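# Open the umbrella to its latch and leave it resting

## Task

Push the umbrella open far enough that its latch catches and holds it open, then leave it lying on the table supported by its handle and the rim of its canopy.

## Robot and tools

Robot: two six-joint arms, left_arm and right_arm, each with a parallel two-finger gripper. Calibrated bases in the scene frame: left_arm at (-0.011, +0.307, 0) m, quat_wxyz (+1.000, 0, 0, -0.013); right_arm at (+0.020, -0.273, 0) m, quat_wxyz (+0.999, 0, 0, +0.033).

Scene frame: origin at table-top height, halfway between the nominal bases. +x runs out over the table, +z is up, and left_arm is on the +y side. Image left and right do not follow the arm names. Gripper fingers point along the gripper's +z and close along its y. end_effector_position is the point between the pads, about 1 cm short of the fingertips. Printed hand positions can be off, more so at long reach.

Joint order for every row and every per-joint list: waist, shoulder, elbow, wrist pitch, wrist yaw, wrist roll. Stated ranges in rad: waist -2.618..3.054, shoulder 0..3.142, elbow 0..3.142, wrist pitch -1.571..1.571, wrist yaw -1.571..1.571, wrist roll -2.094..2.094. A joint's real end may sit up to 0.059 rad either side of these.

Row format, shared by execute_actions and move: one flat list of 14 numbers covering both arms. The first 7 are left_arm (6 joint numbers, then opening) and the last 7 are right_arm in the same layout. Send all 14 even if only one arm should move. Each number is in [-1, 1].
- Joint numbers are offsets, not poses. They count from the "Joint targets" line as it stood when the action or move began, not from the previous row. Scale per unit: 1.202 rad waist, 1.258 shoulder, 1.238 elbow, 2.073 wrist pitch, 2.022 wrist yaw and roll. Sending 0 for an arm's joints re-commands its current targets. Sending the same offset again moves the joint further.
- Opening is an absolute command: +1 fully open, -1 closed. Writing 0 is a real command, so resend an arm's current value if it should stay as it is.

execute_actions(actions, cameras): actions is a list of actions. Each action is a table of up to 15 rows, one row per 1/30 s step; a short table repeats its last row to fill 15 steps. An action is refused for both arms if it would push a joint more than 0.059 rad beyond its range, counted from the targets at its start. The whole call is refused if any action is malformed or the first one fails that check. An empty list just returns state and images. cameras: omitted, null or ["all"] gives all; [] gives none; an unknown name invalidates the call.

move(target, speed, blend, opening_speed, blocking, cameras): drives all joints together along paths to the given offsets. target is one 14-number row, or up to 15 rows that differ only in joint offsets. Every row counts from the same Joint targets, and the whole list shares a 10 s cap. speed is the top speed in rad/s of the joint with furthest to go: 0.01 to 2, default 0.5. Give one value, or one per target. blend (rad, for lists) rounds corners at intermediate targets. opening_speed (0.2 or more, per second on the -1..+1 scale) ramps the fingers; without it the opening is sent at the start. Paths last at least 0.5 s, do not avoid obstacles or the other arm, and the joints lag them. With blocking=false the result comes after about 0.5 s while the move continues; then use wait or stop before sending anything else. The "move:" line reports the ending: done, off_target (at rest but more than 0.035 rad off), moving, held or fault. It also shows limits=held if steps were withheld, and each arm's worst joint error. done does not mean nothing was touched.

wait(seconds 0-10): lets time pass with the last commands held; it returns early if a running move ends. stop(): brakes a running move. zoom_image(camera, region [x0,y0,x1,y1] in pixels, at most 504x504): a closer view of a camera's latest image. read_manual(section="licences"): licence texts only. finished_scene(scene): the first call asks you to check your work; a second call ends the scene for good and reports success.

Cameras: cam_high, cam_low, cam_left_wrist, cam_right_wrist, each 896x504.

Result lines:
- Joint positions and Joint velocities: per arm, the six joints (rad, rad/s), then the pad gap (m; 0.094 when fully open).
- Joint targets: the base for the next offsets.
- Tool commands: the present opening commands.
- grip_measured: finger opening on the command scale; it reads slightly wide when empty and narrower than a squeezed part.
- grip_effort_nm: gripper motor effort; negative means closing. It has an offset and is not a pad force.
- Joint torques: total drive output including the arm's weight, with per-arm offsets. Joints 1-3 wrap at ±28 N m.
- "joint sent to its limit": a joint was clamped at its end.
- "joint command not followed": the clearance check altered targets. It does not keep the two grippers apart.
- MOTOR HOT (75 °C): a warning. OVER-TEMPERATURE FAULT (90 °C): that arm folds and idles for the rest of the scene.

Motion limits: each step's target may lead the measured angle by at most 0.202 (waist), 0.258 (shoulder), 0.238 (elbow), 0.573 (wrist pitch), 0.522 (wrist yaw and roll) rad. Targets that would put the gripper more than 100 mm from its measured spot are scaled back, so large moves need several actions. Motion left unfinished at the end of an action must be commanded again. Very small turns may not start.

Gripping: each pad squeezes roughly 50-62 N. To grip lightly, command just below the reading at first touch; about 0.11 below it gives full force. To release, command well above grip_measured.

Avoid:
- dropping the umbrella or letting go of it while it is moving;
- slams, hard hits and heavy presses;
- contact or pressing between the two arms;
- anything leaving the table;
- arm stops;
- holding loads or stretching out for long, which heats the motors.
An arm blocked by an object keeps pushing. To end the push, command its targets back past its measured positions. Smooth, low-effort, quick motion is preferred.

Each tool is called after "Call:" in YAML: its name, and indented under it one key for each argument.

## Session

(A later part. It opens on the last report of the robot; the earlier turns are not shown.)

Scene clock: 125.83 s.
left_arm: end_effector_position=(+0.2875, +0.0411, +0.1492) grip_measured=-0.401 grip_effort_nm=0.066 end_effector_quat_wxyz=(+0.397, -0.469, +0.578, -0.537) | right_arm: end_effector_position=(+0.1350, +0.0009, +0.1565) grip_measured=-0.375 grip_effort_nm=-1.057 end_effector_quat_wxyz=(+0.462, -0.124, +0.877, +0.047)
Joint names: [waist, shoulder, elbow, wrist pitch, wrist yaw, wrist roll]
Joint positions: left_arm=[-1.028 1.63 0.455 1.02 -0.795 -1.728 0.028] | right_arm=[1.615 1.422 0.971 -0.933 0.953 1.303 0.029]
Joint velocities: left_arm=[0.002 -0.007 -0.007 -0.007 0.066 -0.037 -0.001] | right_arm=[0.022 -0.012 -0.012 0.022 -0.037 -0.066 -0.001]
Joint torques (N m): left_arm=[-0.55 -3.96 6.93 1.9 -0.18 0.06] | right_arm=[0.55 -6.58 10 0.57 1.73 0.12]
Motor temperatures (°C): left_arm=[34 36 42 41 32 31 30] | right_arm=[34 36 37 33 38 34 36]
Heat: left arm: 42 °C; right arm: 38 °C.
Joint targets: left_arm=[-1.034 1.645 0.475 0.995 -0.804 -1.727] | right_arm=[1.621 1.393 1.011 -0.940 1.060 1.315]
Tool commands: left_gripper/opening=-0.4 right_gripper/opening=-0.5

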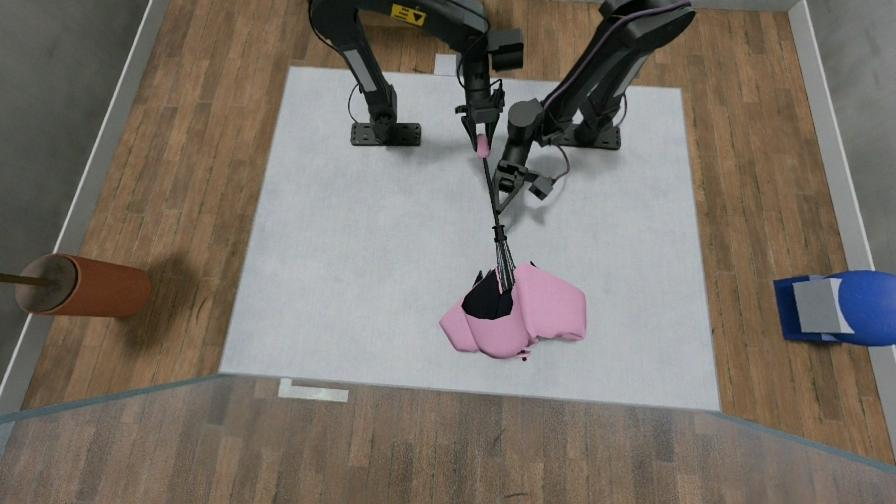

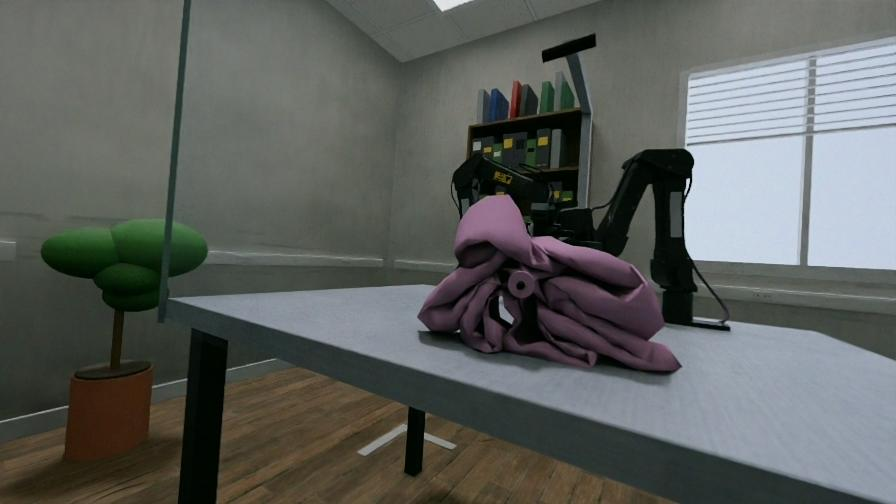

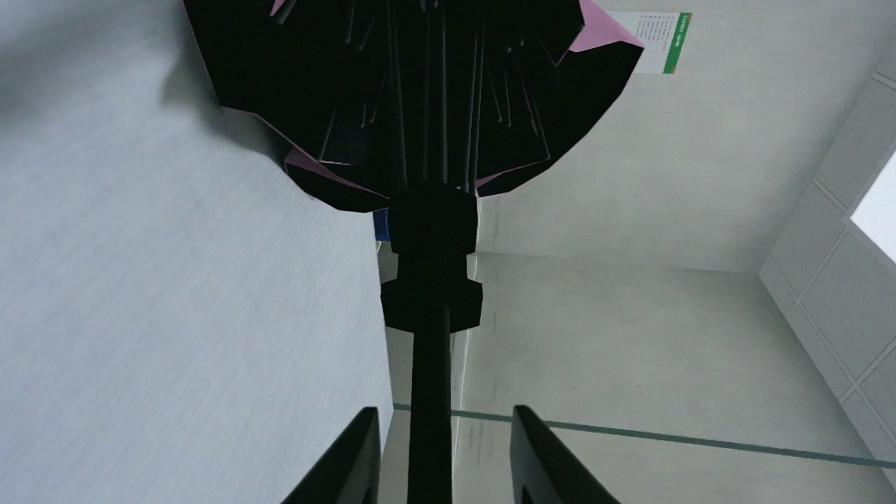

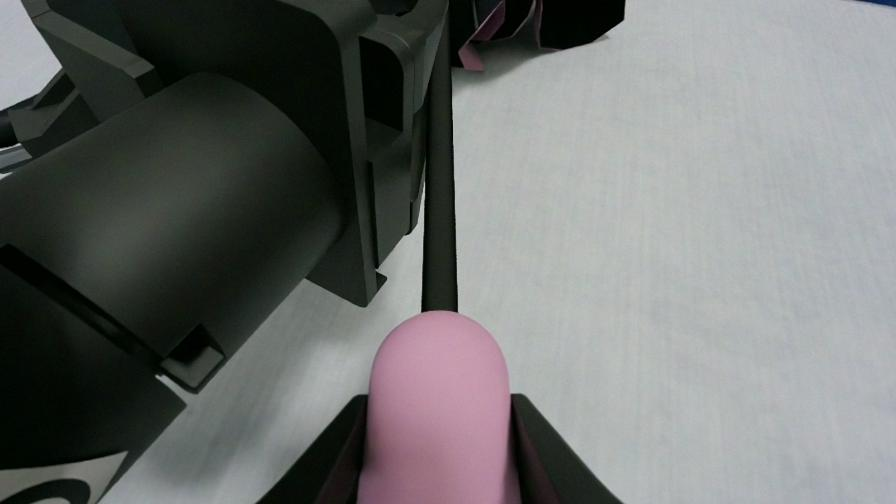

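Call:
zoom_image:
  camera: "cam_left_wrist"
  region: [300, 160, 600, 504]

Scaled by 1.465 from the camera's 896x504 image, which has a finer 1280x720 frame.

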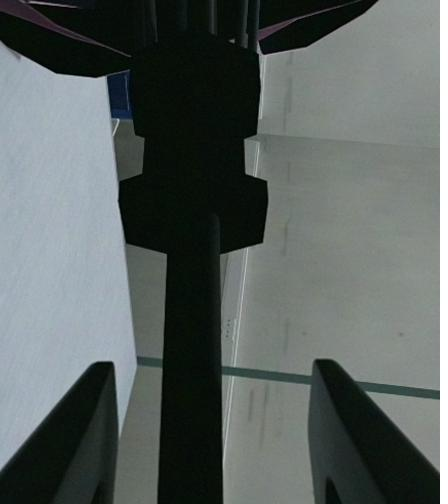

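Call:
move:
  target: [-0.005, 0.0362, 0.0215, 0.0086, -0.0032, 0, -0.4, 0, 0, 0, 0, 0, 0, -0.5]
  cameras: ["cam_left_wrist"]

Call:
zoom_image:
  camera: "cam_left_wrist"
  region: [300, 160, 600, 504]

Scene clock: 155.33 s.
left_arm: end_effector_position=(+0.2881, +0.0401, +0.1468) grip_measured=-0.401 grip_effort_nm=0.061 end_effector_quat_wxyz=(+0.397, -0.470, +0.579, -0.536) | right_arm: end_effector_position=(+0.1350, +0.0009, +0.1565) grip_measured=-0.375 grip_effort_nm=-1.062 end_effector_quat_wxyz=(+0.462, -0.124, +0.877, +0.047)
Joint names: [waist, shoulder, elbow, wrist pitch, wrist yaw, wrist roll]
Joint positions: left_arm=[-1.028 1.642 0.458 1.025 -0.795 -1.73 0.028] | right_arm=[1.615 1.422 0.971 -0.933 0.953 1.303 0.029]
Joint velocities: left_arm=[-0.007 0.002 -0.007 -0.007 0.022 -0.037 -0.001] | right_arm=[0.012 -0.007 -0.012 -0.066 0.022 0.051 0]
Joint torques (N m): left_arm=[0.05 -5.19 5.23 2.1 -0.11 0.06] | right_arm=[0.51 -6.57 10.03 0.57 1.74 0.11]
Motor temperatures (°C): left_arm=[34 36 42 42 32 31 30] | right_arm=[34 36 37 33 38 34 36]
Heat: left arm: 42 °C; right arm: 38 °C.
Joint targets: left_arm=[-1.028 1.641 0.458 1.019 -0.797 -1.729] | right_arm=[1.621 1.393 1.011 -0.940 1.060 1.315]
move: held (left_arm; a check stopped the path), off_target (right_arm); limits=held; left_arm: the shoulder is farthest, 0.048 rad from its target; right_arm: the wrist yaw is farthest, 0.107 rad from its target
joint command not followed: on one or more control steps a check withheld the commanded joint targets of the left arm, and it was not sent them on those steps.
cause: the commanded joint targets, or the way to them, would bring a part of the robot too close to another arm (this arm's wrist (the part past the wrist pitch) and the right arm's fingers, at the place that arm is still heading or pushing toward).
Images, in order (width x height): cam_left_wrist 896x504.

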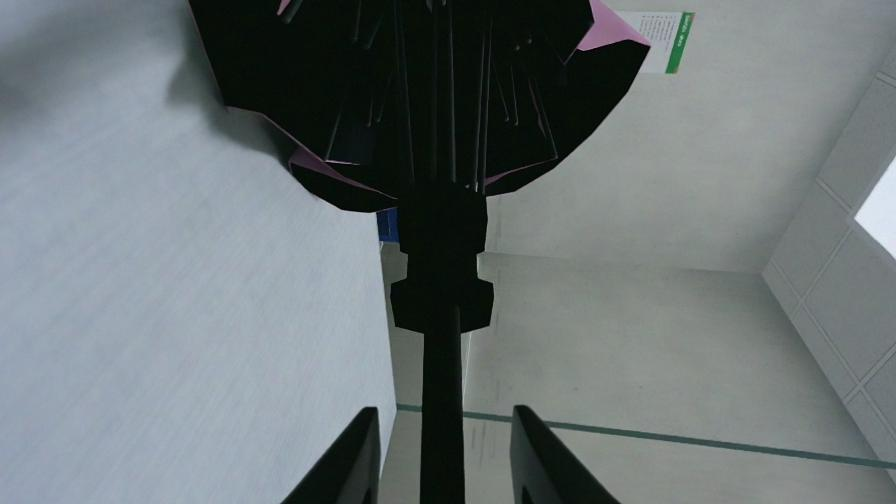

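Scaled by 1.465 from the camera's 896x504 image, which has a finer 1280x720 frame.

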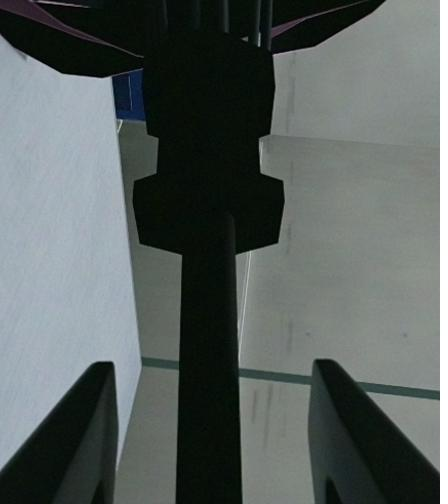

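Call:
wait:
  seconds: 0
  cameras: ["cam_high", "cam_low", "cam_left_wrist", "cam_right_wrist"]

Call:
zoom_image:
  camera: "cam_right_wrist"
  region: [300, 0, 560, 340]

Call:
zoom_image:
  camera: "cam_high"
  region: [440, 110, 560, 260]

Scene clock: 176.57 s.
left_arm: end_effector_position=(+0.2881, +0.0401, +0.1469) grip_measured=-0.401 grip_effort_nm=0.066 end_effector_quat_wxyz=(+0.397, -0.470, +0.579, -0.536) | right_arm: end_effector_position=(+0.1350, +0.0009, +0.1565) grip_measured=-0.375 grip_effort_nm=-1.072 end_effector_quat_wxyz=(+0.462, -0.124, +0.877, +0.047)
Joint names: [waist, shoulder, elbow, wrist pitch, wrist yaw, wrist roll]
Joint positions: left_arm=[-1.028 1.642 0.458 1.025 -0.795 -1.73 0.028] | right_arm=[1.615 1.422 0.971 -0.933 0.953 1.303 0.029]
Joint velocities: left_arm=[0.002 -0.022 0.012 0.081 0.007 -0.007 0] | right_arm=[-0.007 -0.007 -0.012 -0.066 -0.037 -0.081 0.001]
Joint torques (N m): left_arm=[0.03 -5.2 5.23 2.08 -0.11 0.06] | right_arm=[0.59 -6.56 9.96 0.58 1.71 0.12]
Motor temperatures (°C): left_arm=[34 36 41 44 32 31 30] | right_arm=[34 36 37 33 39 34 37]
Heat: left arm: 44 °C; right arm: 39 °C.
Joint targets: left_arm=[-1.028 1.641 0.458 1.019 -0.797 -1.729] | right_arm=[1.621 1.393 1.011 -0.940 1.060 1.315]
Tool commands: left_gripper/opening=-0.4 right_gripper/opening=-0.5

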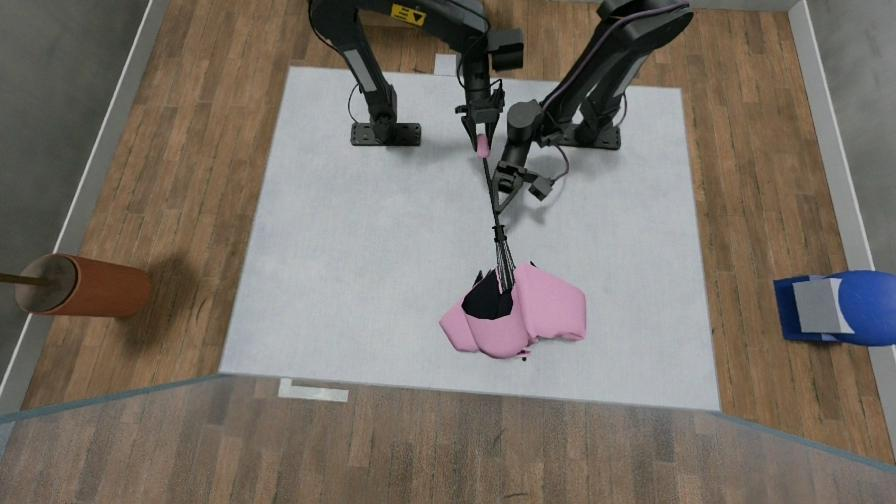

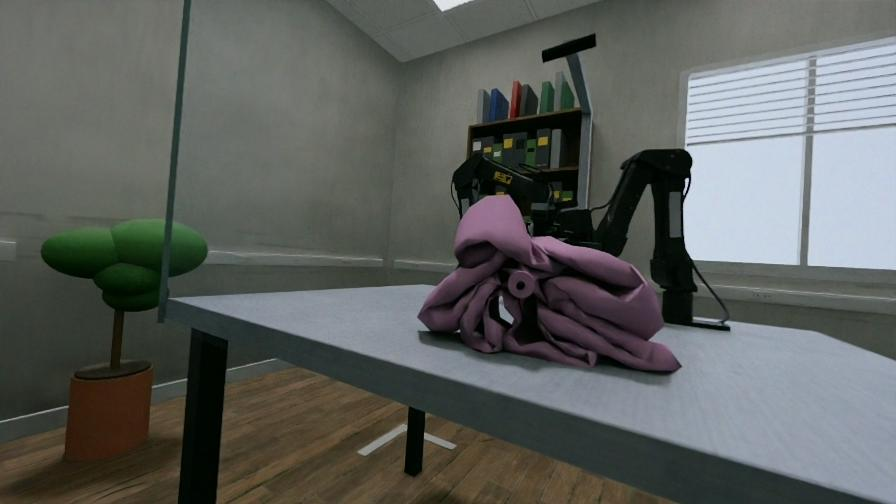

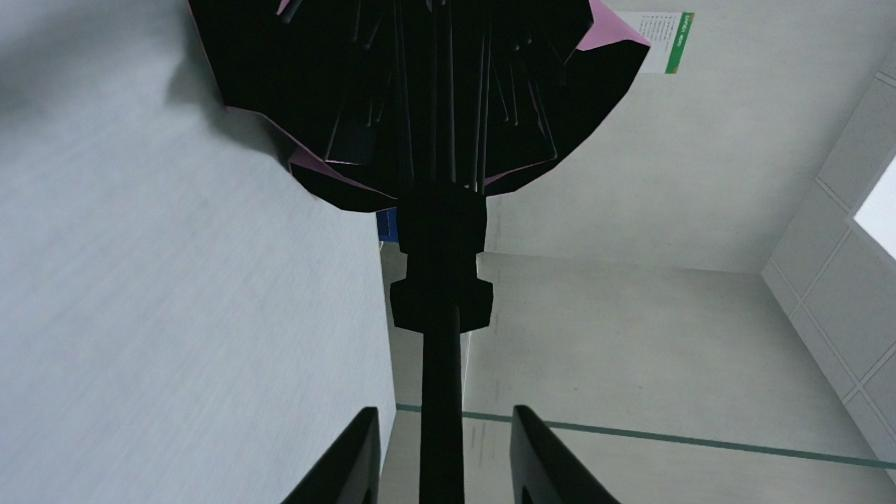

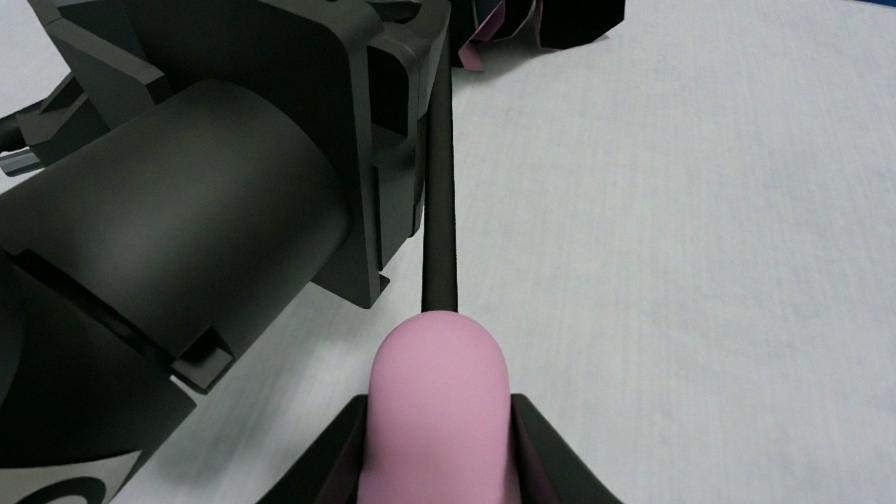

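Scaled by 1.482 from the camera's 896x504 image, which has a finer 1280x720 frame.

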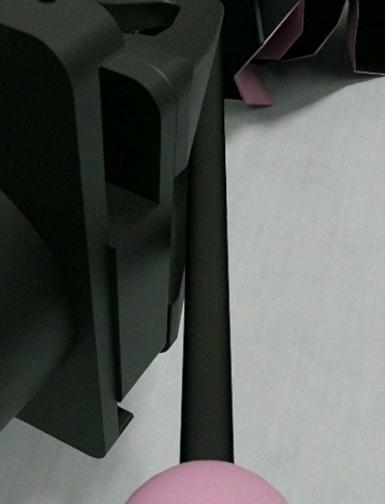

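Scaled by 3.360 from the camera's 896x504 image, which has a finer 1280x720 frame.

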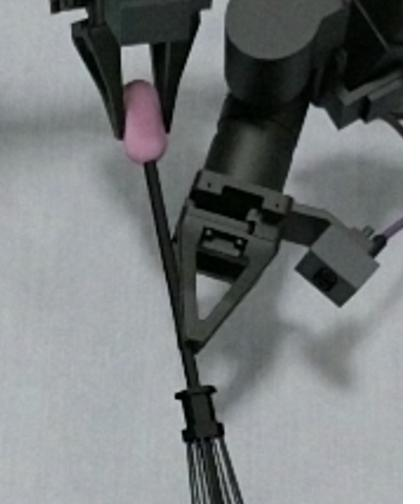

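Call:
move:
  target: [0.1473, -0.0056, -0.0573, 0.0482, 0.2013, 0.0297, -0.4, 0, 0, 0, 0, 0, 0, -0.5]
  speed: 0.6
  cameras: ["cam_high", "cam_left_wrist", "cam_right_wrist"]

Call:
zoom_image:
  camera: "cam_left_wrist"
  region: [300, 160, 600, 504]

Call:
zoom_image:
  camera: "cam_high"
  region: [440, 110, 560, 260]

Scene clock: 190.60 s.
left_arm: end_effector_position=(+0.3024, +0.0354, +0.1420) grip_measured=-0.401 grip_effort_nm=0.066 end_effector_quat_wxyz=(+0.326, -0.405, +0.625, -0.582) | right_arm: end_effector_position=(+0.1350, +0.0009, +0.1565) grip_measured=-0.375 grip_effort_nm=-1.067 end_effector_quat_wxyz=(+0.462, -0.124, +0.877, +0.047)
Joint names: [waist, shoulder, elbow, wrist pitch, wrist yaw, wrist roll]
Joint positions: left_arm=[-0.856 1.642 0.403 1.121 -0.394 -1.682 0.028] | right_arm=[1.615 1.422 0.971 -0.933 0.953 1.303 0.029]
Joint velocities: left_arm=[0.007 0.012 -0.002 -0.037 0.022 -0.007 0] | right_arm=[0.002 0.012 -0.002 -0.051 0.022 -0.007 0.001]
Joint torques (N m): left_arm=[0.51 -5.63 3.93 2.32 -0.03 0.19] | right_arm=[0.62 -6.57 9.99 0.58 1.73 0.12]
Motor temperatures (°C): left_arm=[34 36 41 44 32 31 30] | right_arm=[34 36 37 33 39 34 37]
Heat: left arm: 44 °C; right arm: 39 °C.
Joint targets: left_arm=[-0.851 1.634 0.387 1.119 -0.389 -1.668] | right_arm=[1.621 1.393 1.011 -0.940 1.060 1.315]
move: off_target (right_arm); right_arm: the wrist yaw is farthest, 0.107 rad from its target
Images, in order (width x height): cam_high 896x504, cam_left_wrist 896x504, cam_right_wrist 896x504.

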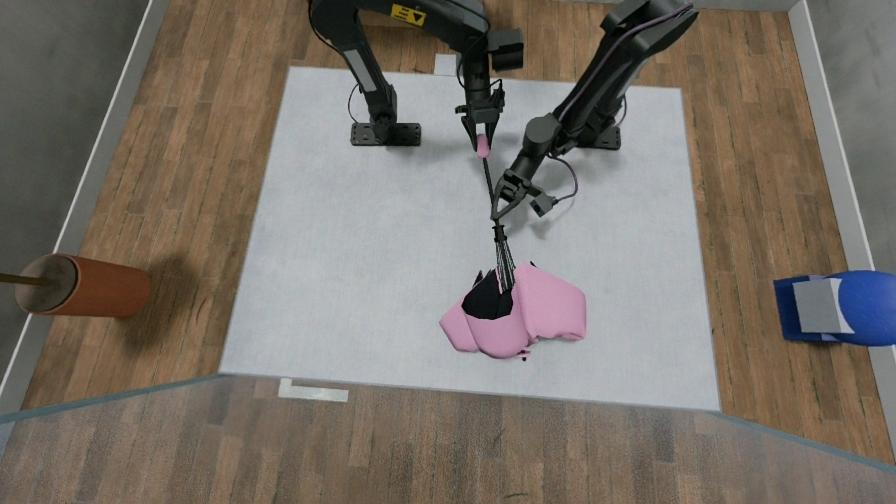

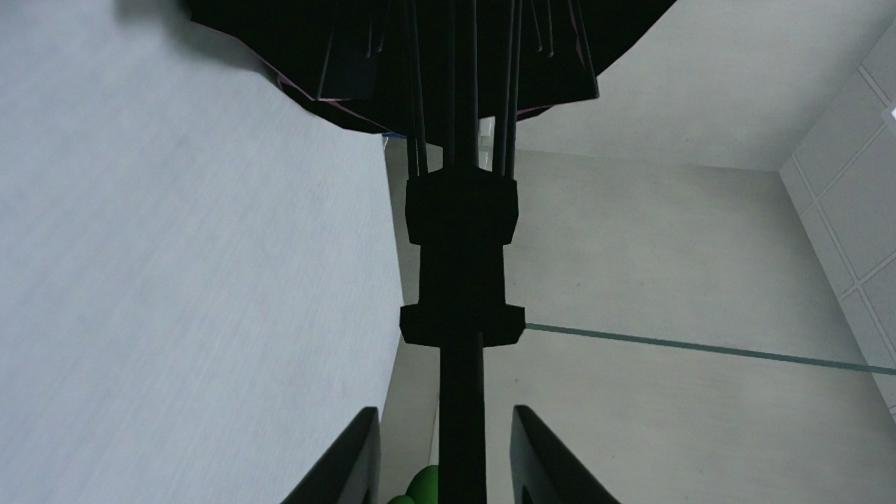

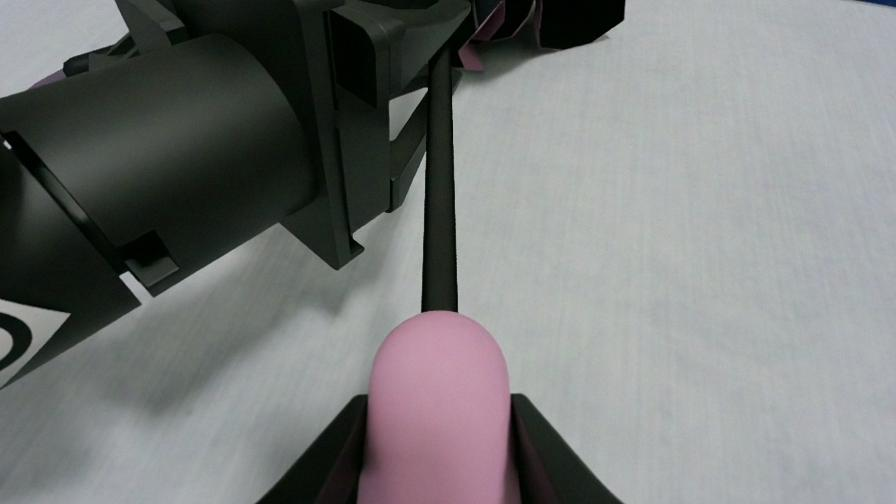

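Scaled by 1.465 from the camera's 896x504 image, which has a finer 1280x720 frame.

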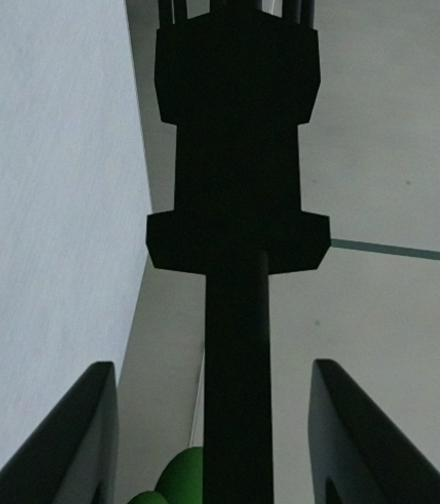

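Scaled by 3.360 from the camera's 896x504 image, which has a finer 1280x720 frame.

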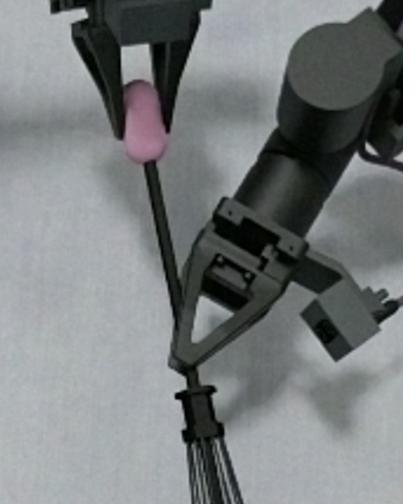

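Call:
move:
  target: [0.0175, 0.015, 0.0335, -0.0008, 0.0085, 0.003, -0.4, 0, 0, 0, 0, 0, 0, -0.5]
  cameras: ["cam_left_wrist"]

Call:
zoom_image:
  camera: "cam_left_wrist"
  region: [300, 160, 600, 504]

Scene clock: 205.93 s.
left_arm: end_effector_position=(+0.3061, +0.0388, +0.1419) grip_measured=-0.401 grip_effort_nm=0.061 end_effector_quat_wxyz=(+0.328, -0.405, +0.625, -0.581) | right_arm: end_effector_position=(+0.1350, +0.0009, +0.1565) grip_measured=-0.375 grip_effort_nm=-1.062 end_effector_quat_wxyz=(+0.462, -0.124, +0.877, +0.047)
Joint names: [waist, shoulder, elbow, wrist pitch, wrist yaw, wrist roll]
Joint positions: left_arm=[-0.837 1.642 0.403 1.121 -0.377 -1.676 0.028] | right_arm=[1.615 1.422 0.971 -0.933 0.953 1.303 0.029]
Joint velocities: left_arm=[-0.002 0.007 -0.002 0.022 -0.037 0.007 0] | right_arm=[0.002 0.007 -0.012 0.037 0.022 0.066 0.002]
Joint torques (N m): left_arm=[0.65 -4.25 7.25 2.29 0 0.19] | right_arm=[0.61 -6.58 9.99 0.56 1.72 0.12]
Motor temperatures (°C): left_arm=[34 36 40 45 32 31 30] | right_arm=[34 36 37 33 40 34 37]
Heat: left arm: 45 °C; right arm: 40 °C.
Joint targets: left_arm=[-0.830 1.653 0.428 1.117 -0.373 -1.662] | right_arm=[1.621 1.393 1.011 -0.940 1.060 1.315]
move: off_target (right_arm); right_arm: the wrist yaw is farthest, 0.107 rad from its target
Images, in order (width x height): cam_left_wrist 896x504.

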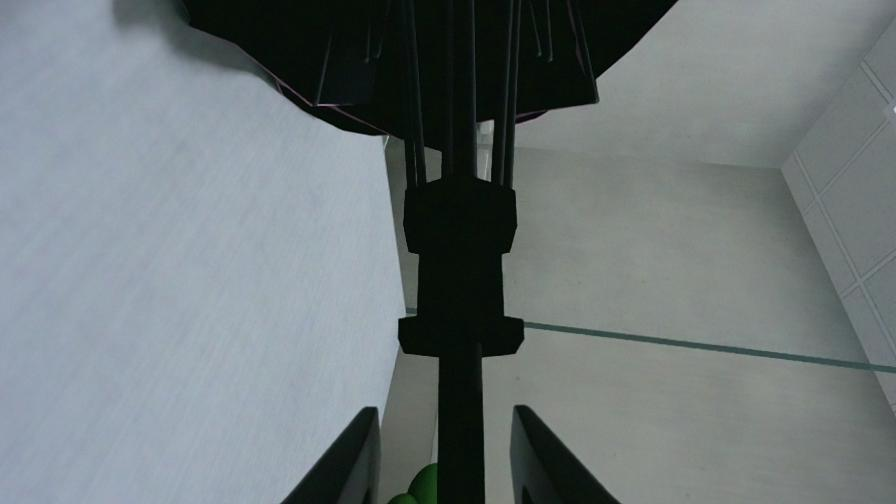

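Scaled by 1.465 from the camera's 896x504 image, which has a finer 1280x720 frame.

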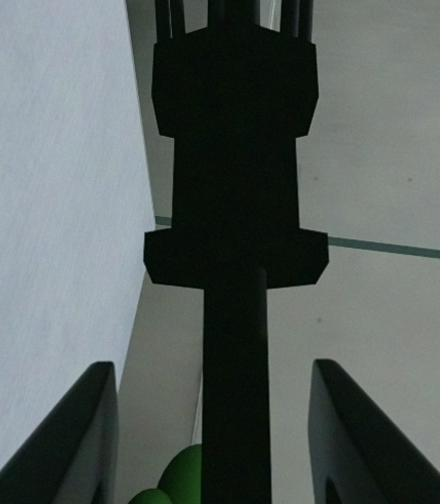

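Call:
move:
  target: [0, 0.0, 0.0105, 0, 0, 0, -0.66, 0, 0, 0, 0, 0, 0, -0.5]
  opening_speed: 0.5
  cameras: ["cam_left_wrist"]

Call:
zoom_image:
  camera: "cam_left_wrist"
  region: [300, 160, 600, 504]

Scene clock: 211.53 s.
left_arm: end_effector_position=(+0.3085, +0.0356, +0.1480) grip_measured=-0.658 grip_effort_nm=-0.081 end_effector_quat_wxyz=(+0.328, -0.403, +0.620, -0.587) | right_arm: end_effector_position=(+0.1350, +0.0009, +0.1565) grip_measured=-0.375 grip_effort_nm=-1.057 end_effector_quat_wxyz=(+0.462, -0.124, +0.877, +0.047)
Joint names: [waist, shoulder, elbow, wrist pitch, wrist yaw, wrist roll]
Joint positions: left_arm=[-0.837 1.642 0.419 1.121 -0.376 -1.676 0.016] | right_arm=[1.615 1.422 0.971 -0.933 0.953 1.303 0.029]
Joint velocities: left_arm=[0.007 -0.012 -0.007 0.066 0.037 -0.007 0] | right_arm=[0.002 -0.027 0.007 0.022 -0.037 -0.051 0]
Joint torques (N m): left_arm=[0.64 -4.33 7.08 2.29 -0.01 0.2] | right_arm=[0.58 -6.54 9.95 0.56 1.73 0.12]
Motor temperatures (°C): left_arm=[34 36 41 45 32 31 30] | right_arm=[34 36 37 33 40 34 37]
Heat: left arm: 45 °C; right arm: 40 °C.
Joint targets: left_arm=[-0.830 1.653 0.441 1.117 -0.372 -1.663] | right_arm=[1.621 1.393 1.011 -0.940 1.060 1.315]
move: off_target (right_arm); right_arm: the wrist yaw is farthest, 0.107 rad from its target
Images, in order (width x height): cam_left_wrist 896x504.

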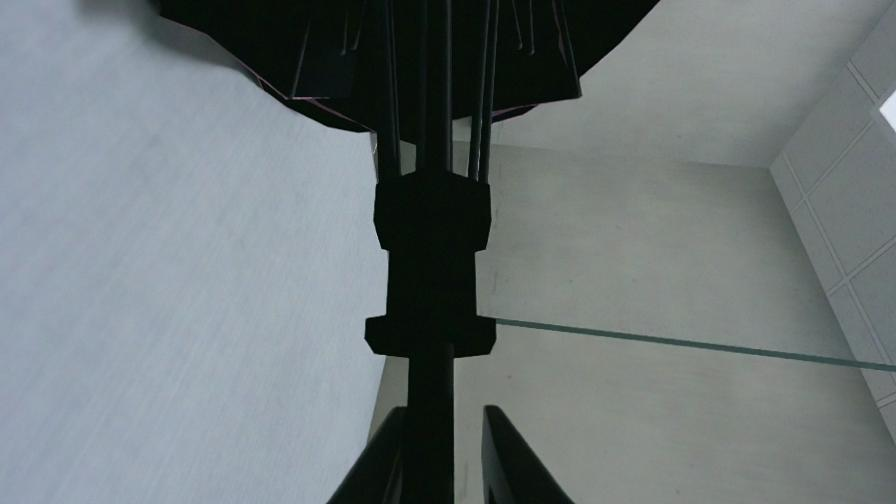

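Scaled by 1.465 from the camera's 896x504 image, which has a finer 1280x720 frame.

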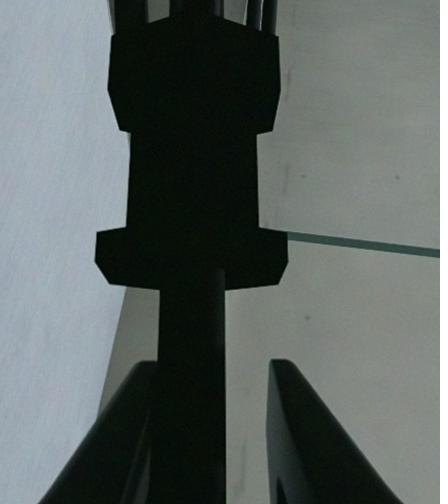

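Call:
move:
  target: [0.0108, 0.0127, 0.0073, -0.0024, 0.005, 0, -0.66, 0, 0, 0, 0, 0, 0, -0.5]
  cameras: ["cam_left_wrist"]

Call:
zoom_image:
  camera: "cam_left_wrist"
  region: [300, 160, 600, 504]

Scene clock: 220.33 s.
left_arm: end_effector_position=(+0.3127, +0.0366, +0.1466) grip_measured=-0.659 grip_effort_nm=-0.085 end_effector_quat_wxyz=(+0.329, -0.405, +0.620, -0.586) | right_arm: end_effector_position=(+0.1350, +0.0009, +0.1565) grip_measured=-0.375 grip_effort_nm=-1.062 end_effector_quat_wxyz=(+0.462, -0.124, +0.877, +0.047)
Joint names: [waist, shoulder, elbow, wrist pitch, wrist yaw, wrist roll]
Joint positions: left_arm=[-0.824 1.654 0.427 1.121 -0.367 -1.676 0.016] | right_arm=[1.615 1.422 0.971 -0.933 0.953 1.303 0.029]
Joint velocities: left_arm=[0.002 0.002 -0.007 -0.081 0.022 -0.051 0] | right_arm=[0.007 -0.017 0.002 -0.007 0.037 0.051 0]
Joint torques (N m): left_arm=[0.68 -4.08 7.08 2.23 0.01 0.19] | right_arm=[0.55 -6.58 10.03 0.56 1.73 0.13]
Motor temperatures (°C): left_arm=[34 36 41 45 32 31 30] | right_arm=[34 36 38 33 40 34 37]
Heat: left arm: 45 °C; right arm: 40 °C.
Joint targets: left_arm=[-0.817 1.669 0.450 1.112 -0.362 -1.663] | right_arm=[1.621 1.393 1.011 -0.940 1.060 1.315]
move: off_target (right_arm); right_arm: the wrist yaw is farthest, 0.107 rad from its target
Images, in order (width x height): cam_left_wrist 896x504.

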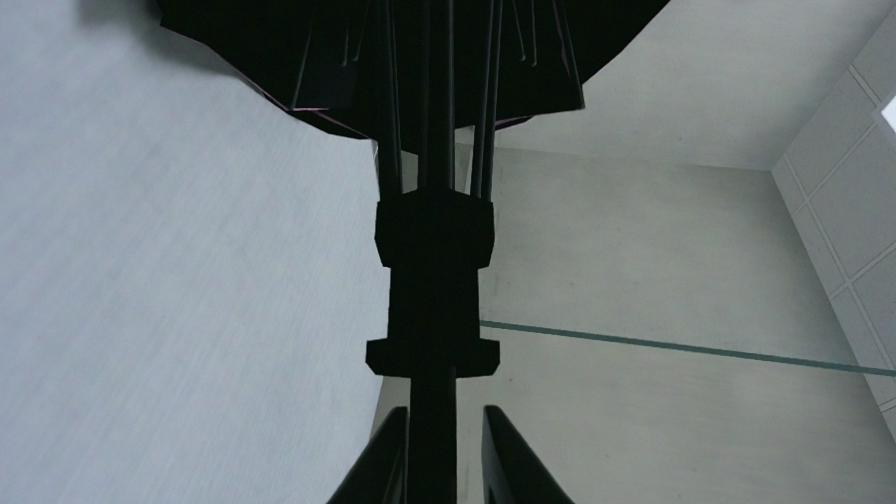

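Scaled by 1.465 from the camera's 896x504 image, which has a finer 1280x720 frame.

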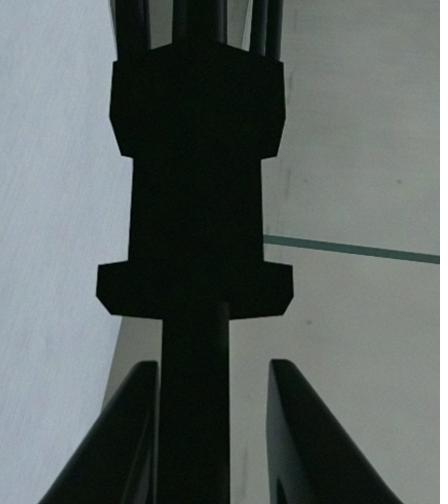

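Call:
move:
  target: [0.0703, -0.1889, 0.1788, -0.1606, 0.0408, 0.0519, -0.66, -0.0774, -0.0751, 0.1438, -0.0338, 0.049, -0.0947, -0.5]
  speed: 0.35

Call:
zoom_image:
  camera: "cam_left_wrist"
  region: [300, 160, 600, 504]

Call:
zoom_image:
  camera: "cam_high"
  region: [420, 110, 600, 380]

Scene clock: 259.63 s.
left_arm: end_effector_position=(+0.3432, +0.0357, +0.2398) grip_measured=-0.659 grip_effort_nm=-0.076 end_effector_quat_wxyz=(+0.363, -0.368, +0.614, -0.597) | right_arm: end_effector_position=(+0.1669, -0.0009, +0.2475) grip_measured=-0.376 grip_effort_nm=-1.057 end_effector_quat_wxyz=(+0.521, -0.098, +0.845, +0.067)
Joint names: [waist, shoulder, elbow, wrist pitch, wrist yaw, wrist roll]
Joint positions: left_arm=[-0.74 1.451 0.646 0.781 -0.28 -1.572 0.016] | right_arm=[1.534 1.322 1.152 -1 1.062 1.132 0.029]
Joint velocities: left_arm=[0.002 -0.007 -0.007 0.066 -0.037 -0.037 -0.001] | right_arm=[-0.022 -0.012 0.002 -0.051 -0.066 0.022 0.001]
Joint torques (N m): left_arm=[0.7 -6.42 9.16 2.32 -0.02 0.2] | right_arm=[-0.65 -5.67 10.11 0.83 1.62 -0.07]
Motor temperatures (°C): left_arm=[34 36 42 45 32 31 30] | right_arm=[34 36 38 33 40 34 37]
Heat: left arm: 45 °C; right arm: 40 °C.
Joint targets: left_arm=[-0.732 1.431 0.672 0.779 -0.280 -1.557] | right_arm=[1.528 1.298 1.189 -1.010 1.160 1.123]
move: off_target (right_arm); right_arm: the wrist yaw is farthest, 0.097 rad from its target

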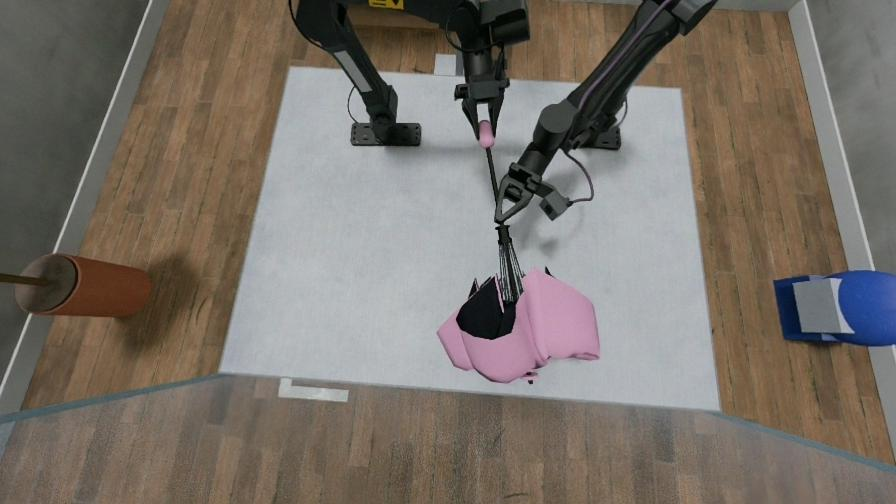

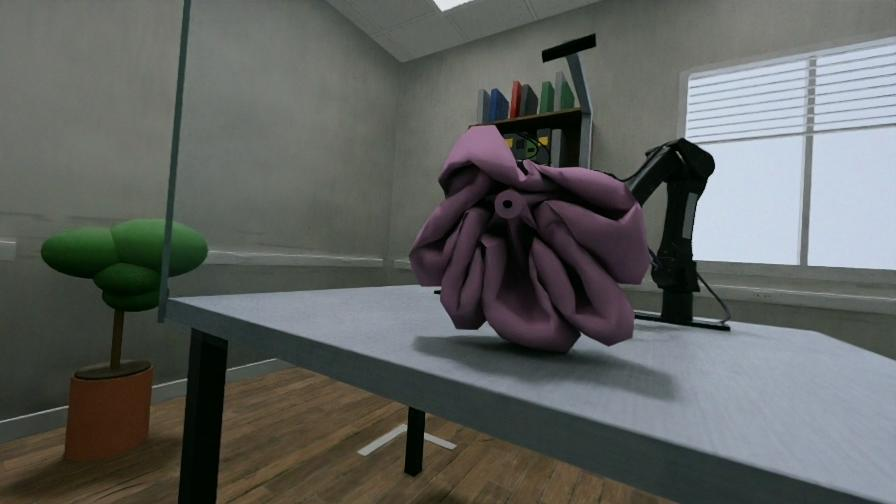

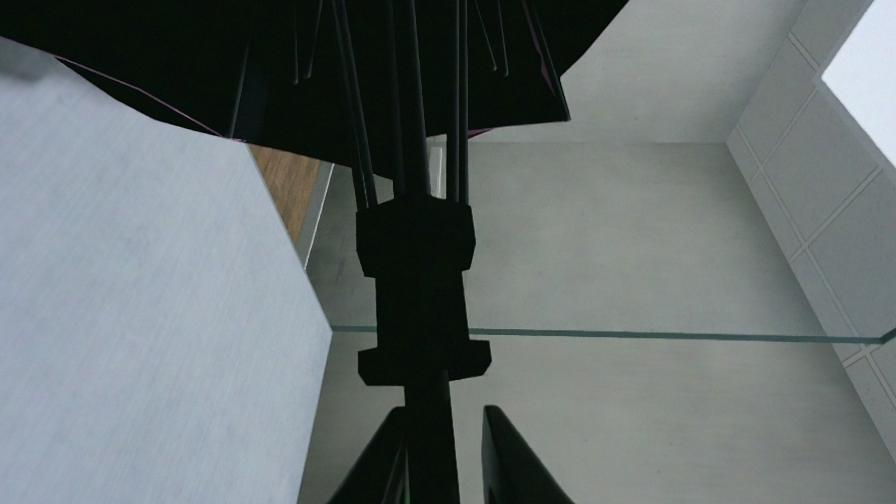

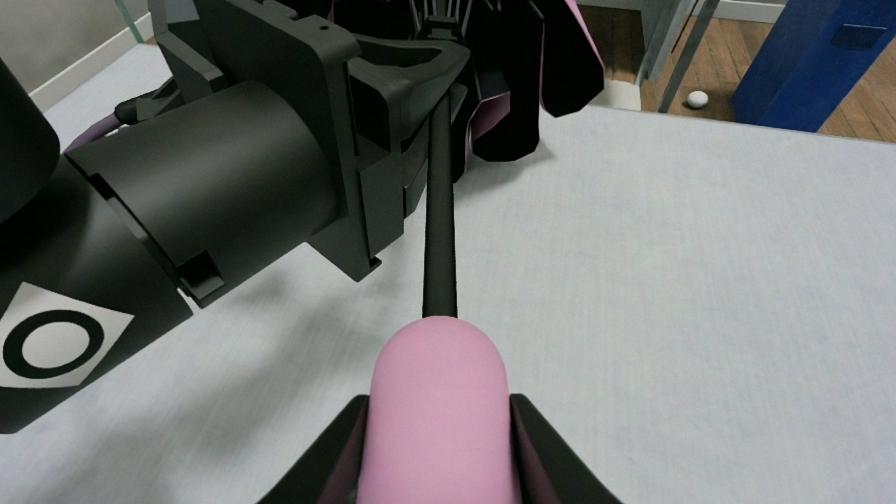

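Scaled by 1.465 from the camera's 896x504 image, which has a finer 1280x720 frame.

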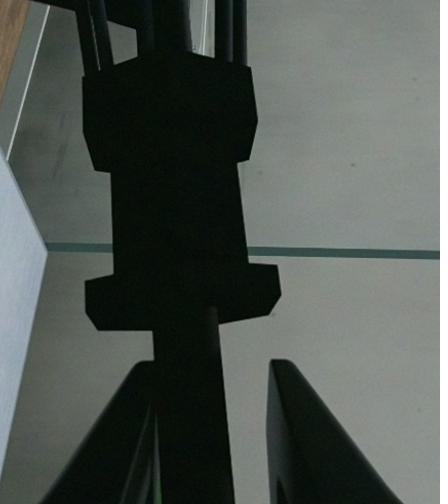

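Scaled by 1.867 from the camera's 896x504 image, which has a finer 1280x720 frame.

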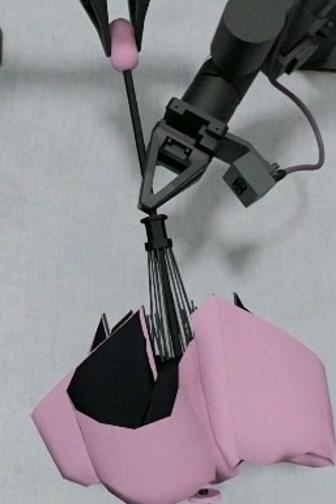

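Call:
move:
  target: [0.0915, 0.0167, 0.0937, -0.041, 0.0059, 0, -0.7, 0.0433, -0.0032, 0.0153, 0.0039, 0.003, -0.0129, -0.5]
  speed: 0.2
  opening_speed: 0.5
  cameras: ["cam_high", "cam_low", "cam_left_wrist"]

Call:
zoom_image:
  camera: "cam_left_wrist"
  region: [300, 160, 600, 504]

Scene clock: 281.20 s.
left_arm: end_effector_position=(+0.3749, +0.0559, +0.2652) grip_measured=-0.698 grip_effort_nm=-0.090 end_effector_quat_wxyz=(+0.378, -0.381, +0.601, -0.592) | right_arm: end_effector_position=(+0.1622, +0.0030, +0.2618) grip_measured=-0.376 grip_effort_nm=-1.067 end_effector_quat_wxyz=(+0.544, -0.111, +0.829, +0.069)
Joint names: [waist, shoulder, elbow, wrist pitch, wrist yaw, wrist roll]
Joint positions: left_arm=[-0.64 1.451 0.75 0.686 -0.228 -1.571 0.014] | right_arm=[1.568 1.322 1.172 -1.001 1.118 1.104 0.029]
Joint velocities: left_arm=[0.017 -0.007 -0.022 0.022 -0.066 0.022 0] | right_arm=[-0.012 -0.007 0.002 -0.022 -0.051 -0.022 0]
Joint torques (N m): left_arm=[1.58 -5.11 10.41 2.46 -0.42 0.19] | right_arm=[1.16 -6.02 10 0.89 1.05 -0.06]
Motor temperatures (°C): left_arm=[34 37 43 48 32 31 30] | right_arm=[34 36 39 33 40 34 37]
Heat: left arm: 48 °C; right arm: 40 °C.
Joint targets: left_arm=[-0.622 1.452 0.788 0.695 -0.268 -1.557] | right_arm=[1.580 1.294 1.208 -1.002 1.166 1.097]
move: off_target (left_arm, right_arm); left_arm: the wrist yaw is farthest, 0.040 rad from its target; right_arm: the wrist yaw is farthest, 0.048 rad from its target
Images, in order (width x height): cam_high 896x504, cam_low 896x504, cam_left_wrist 896x504.

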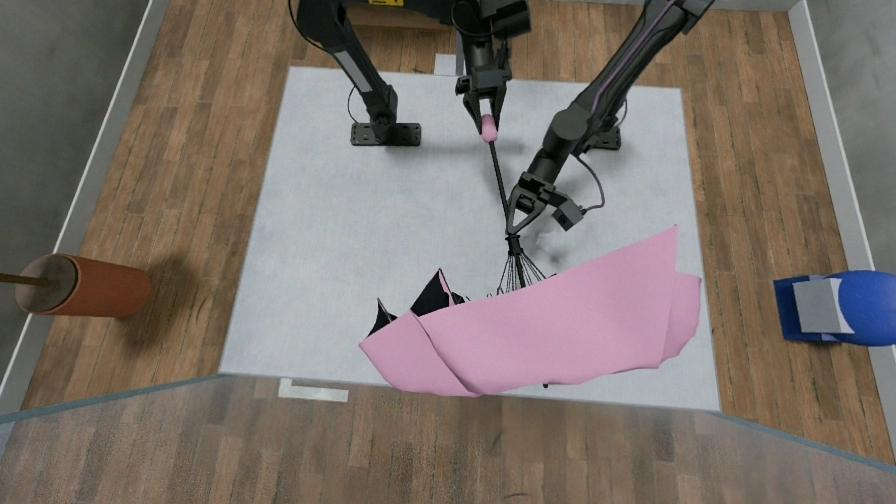

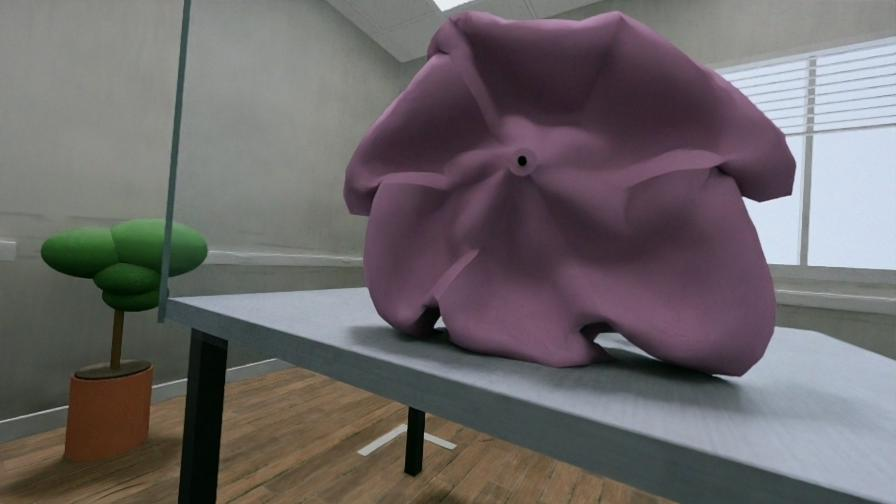

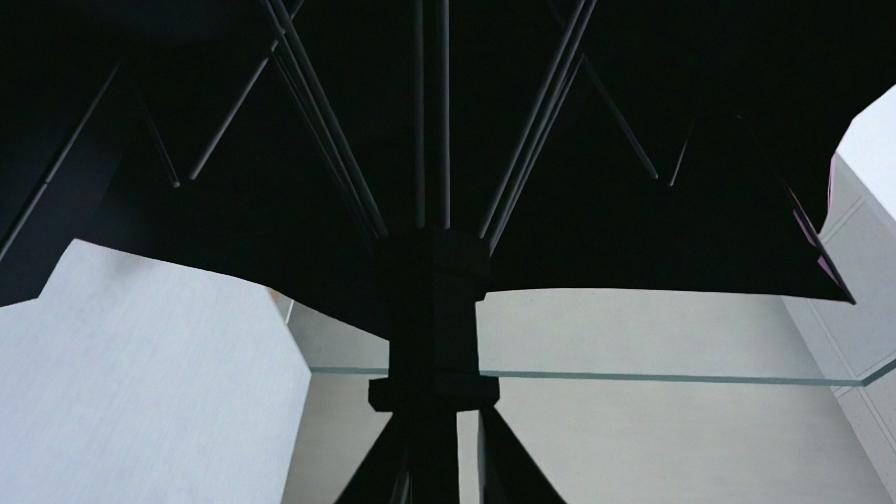

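Scaled by 1.465 from the camera's 896x504 image, which has a finer 1280x720 frame.

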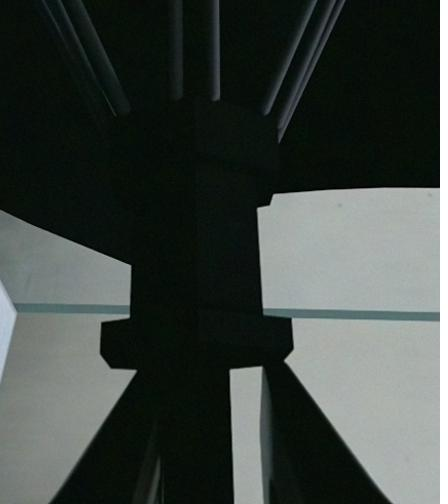

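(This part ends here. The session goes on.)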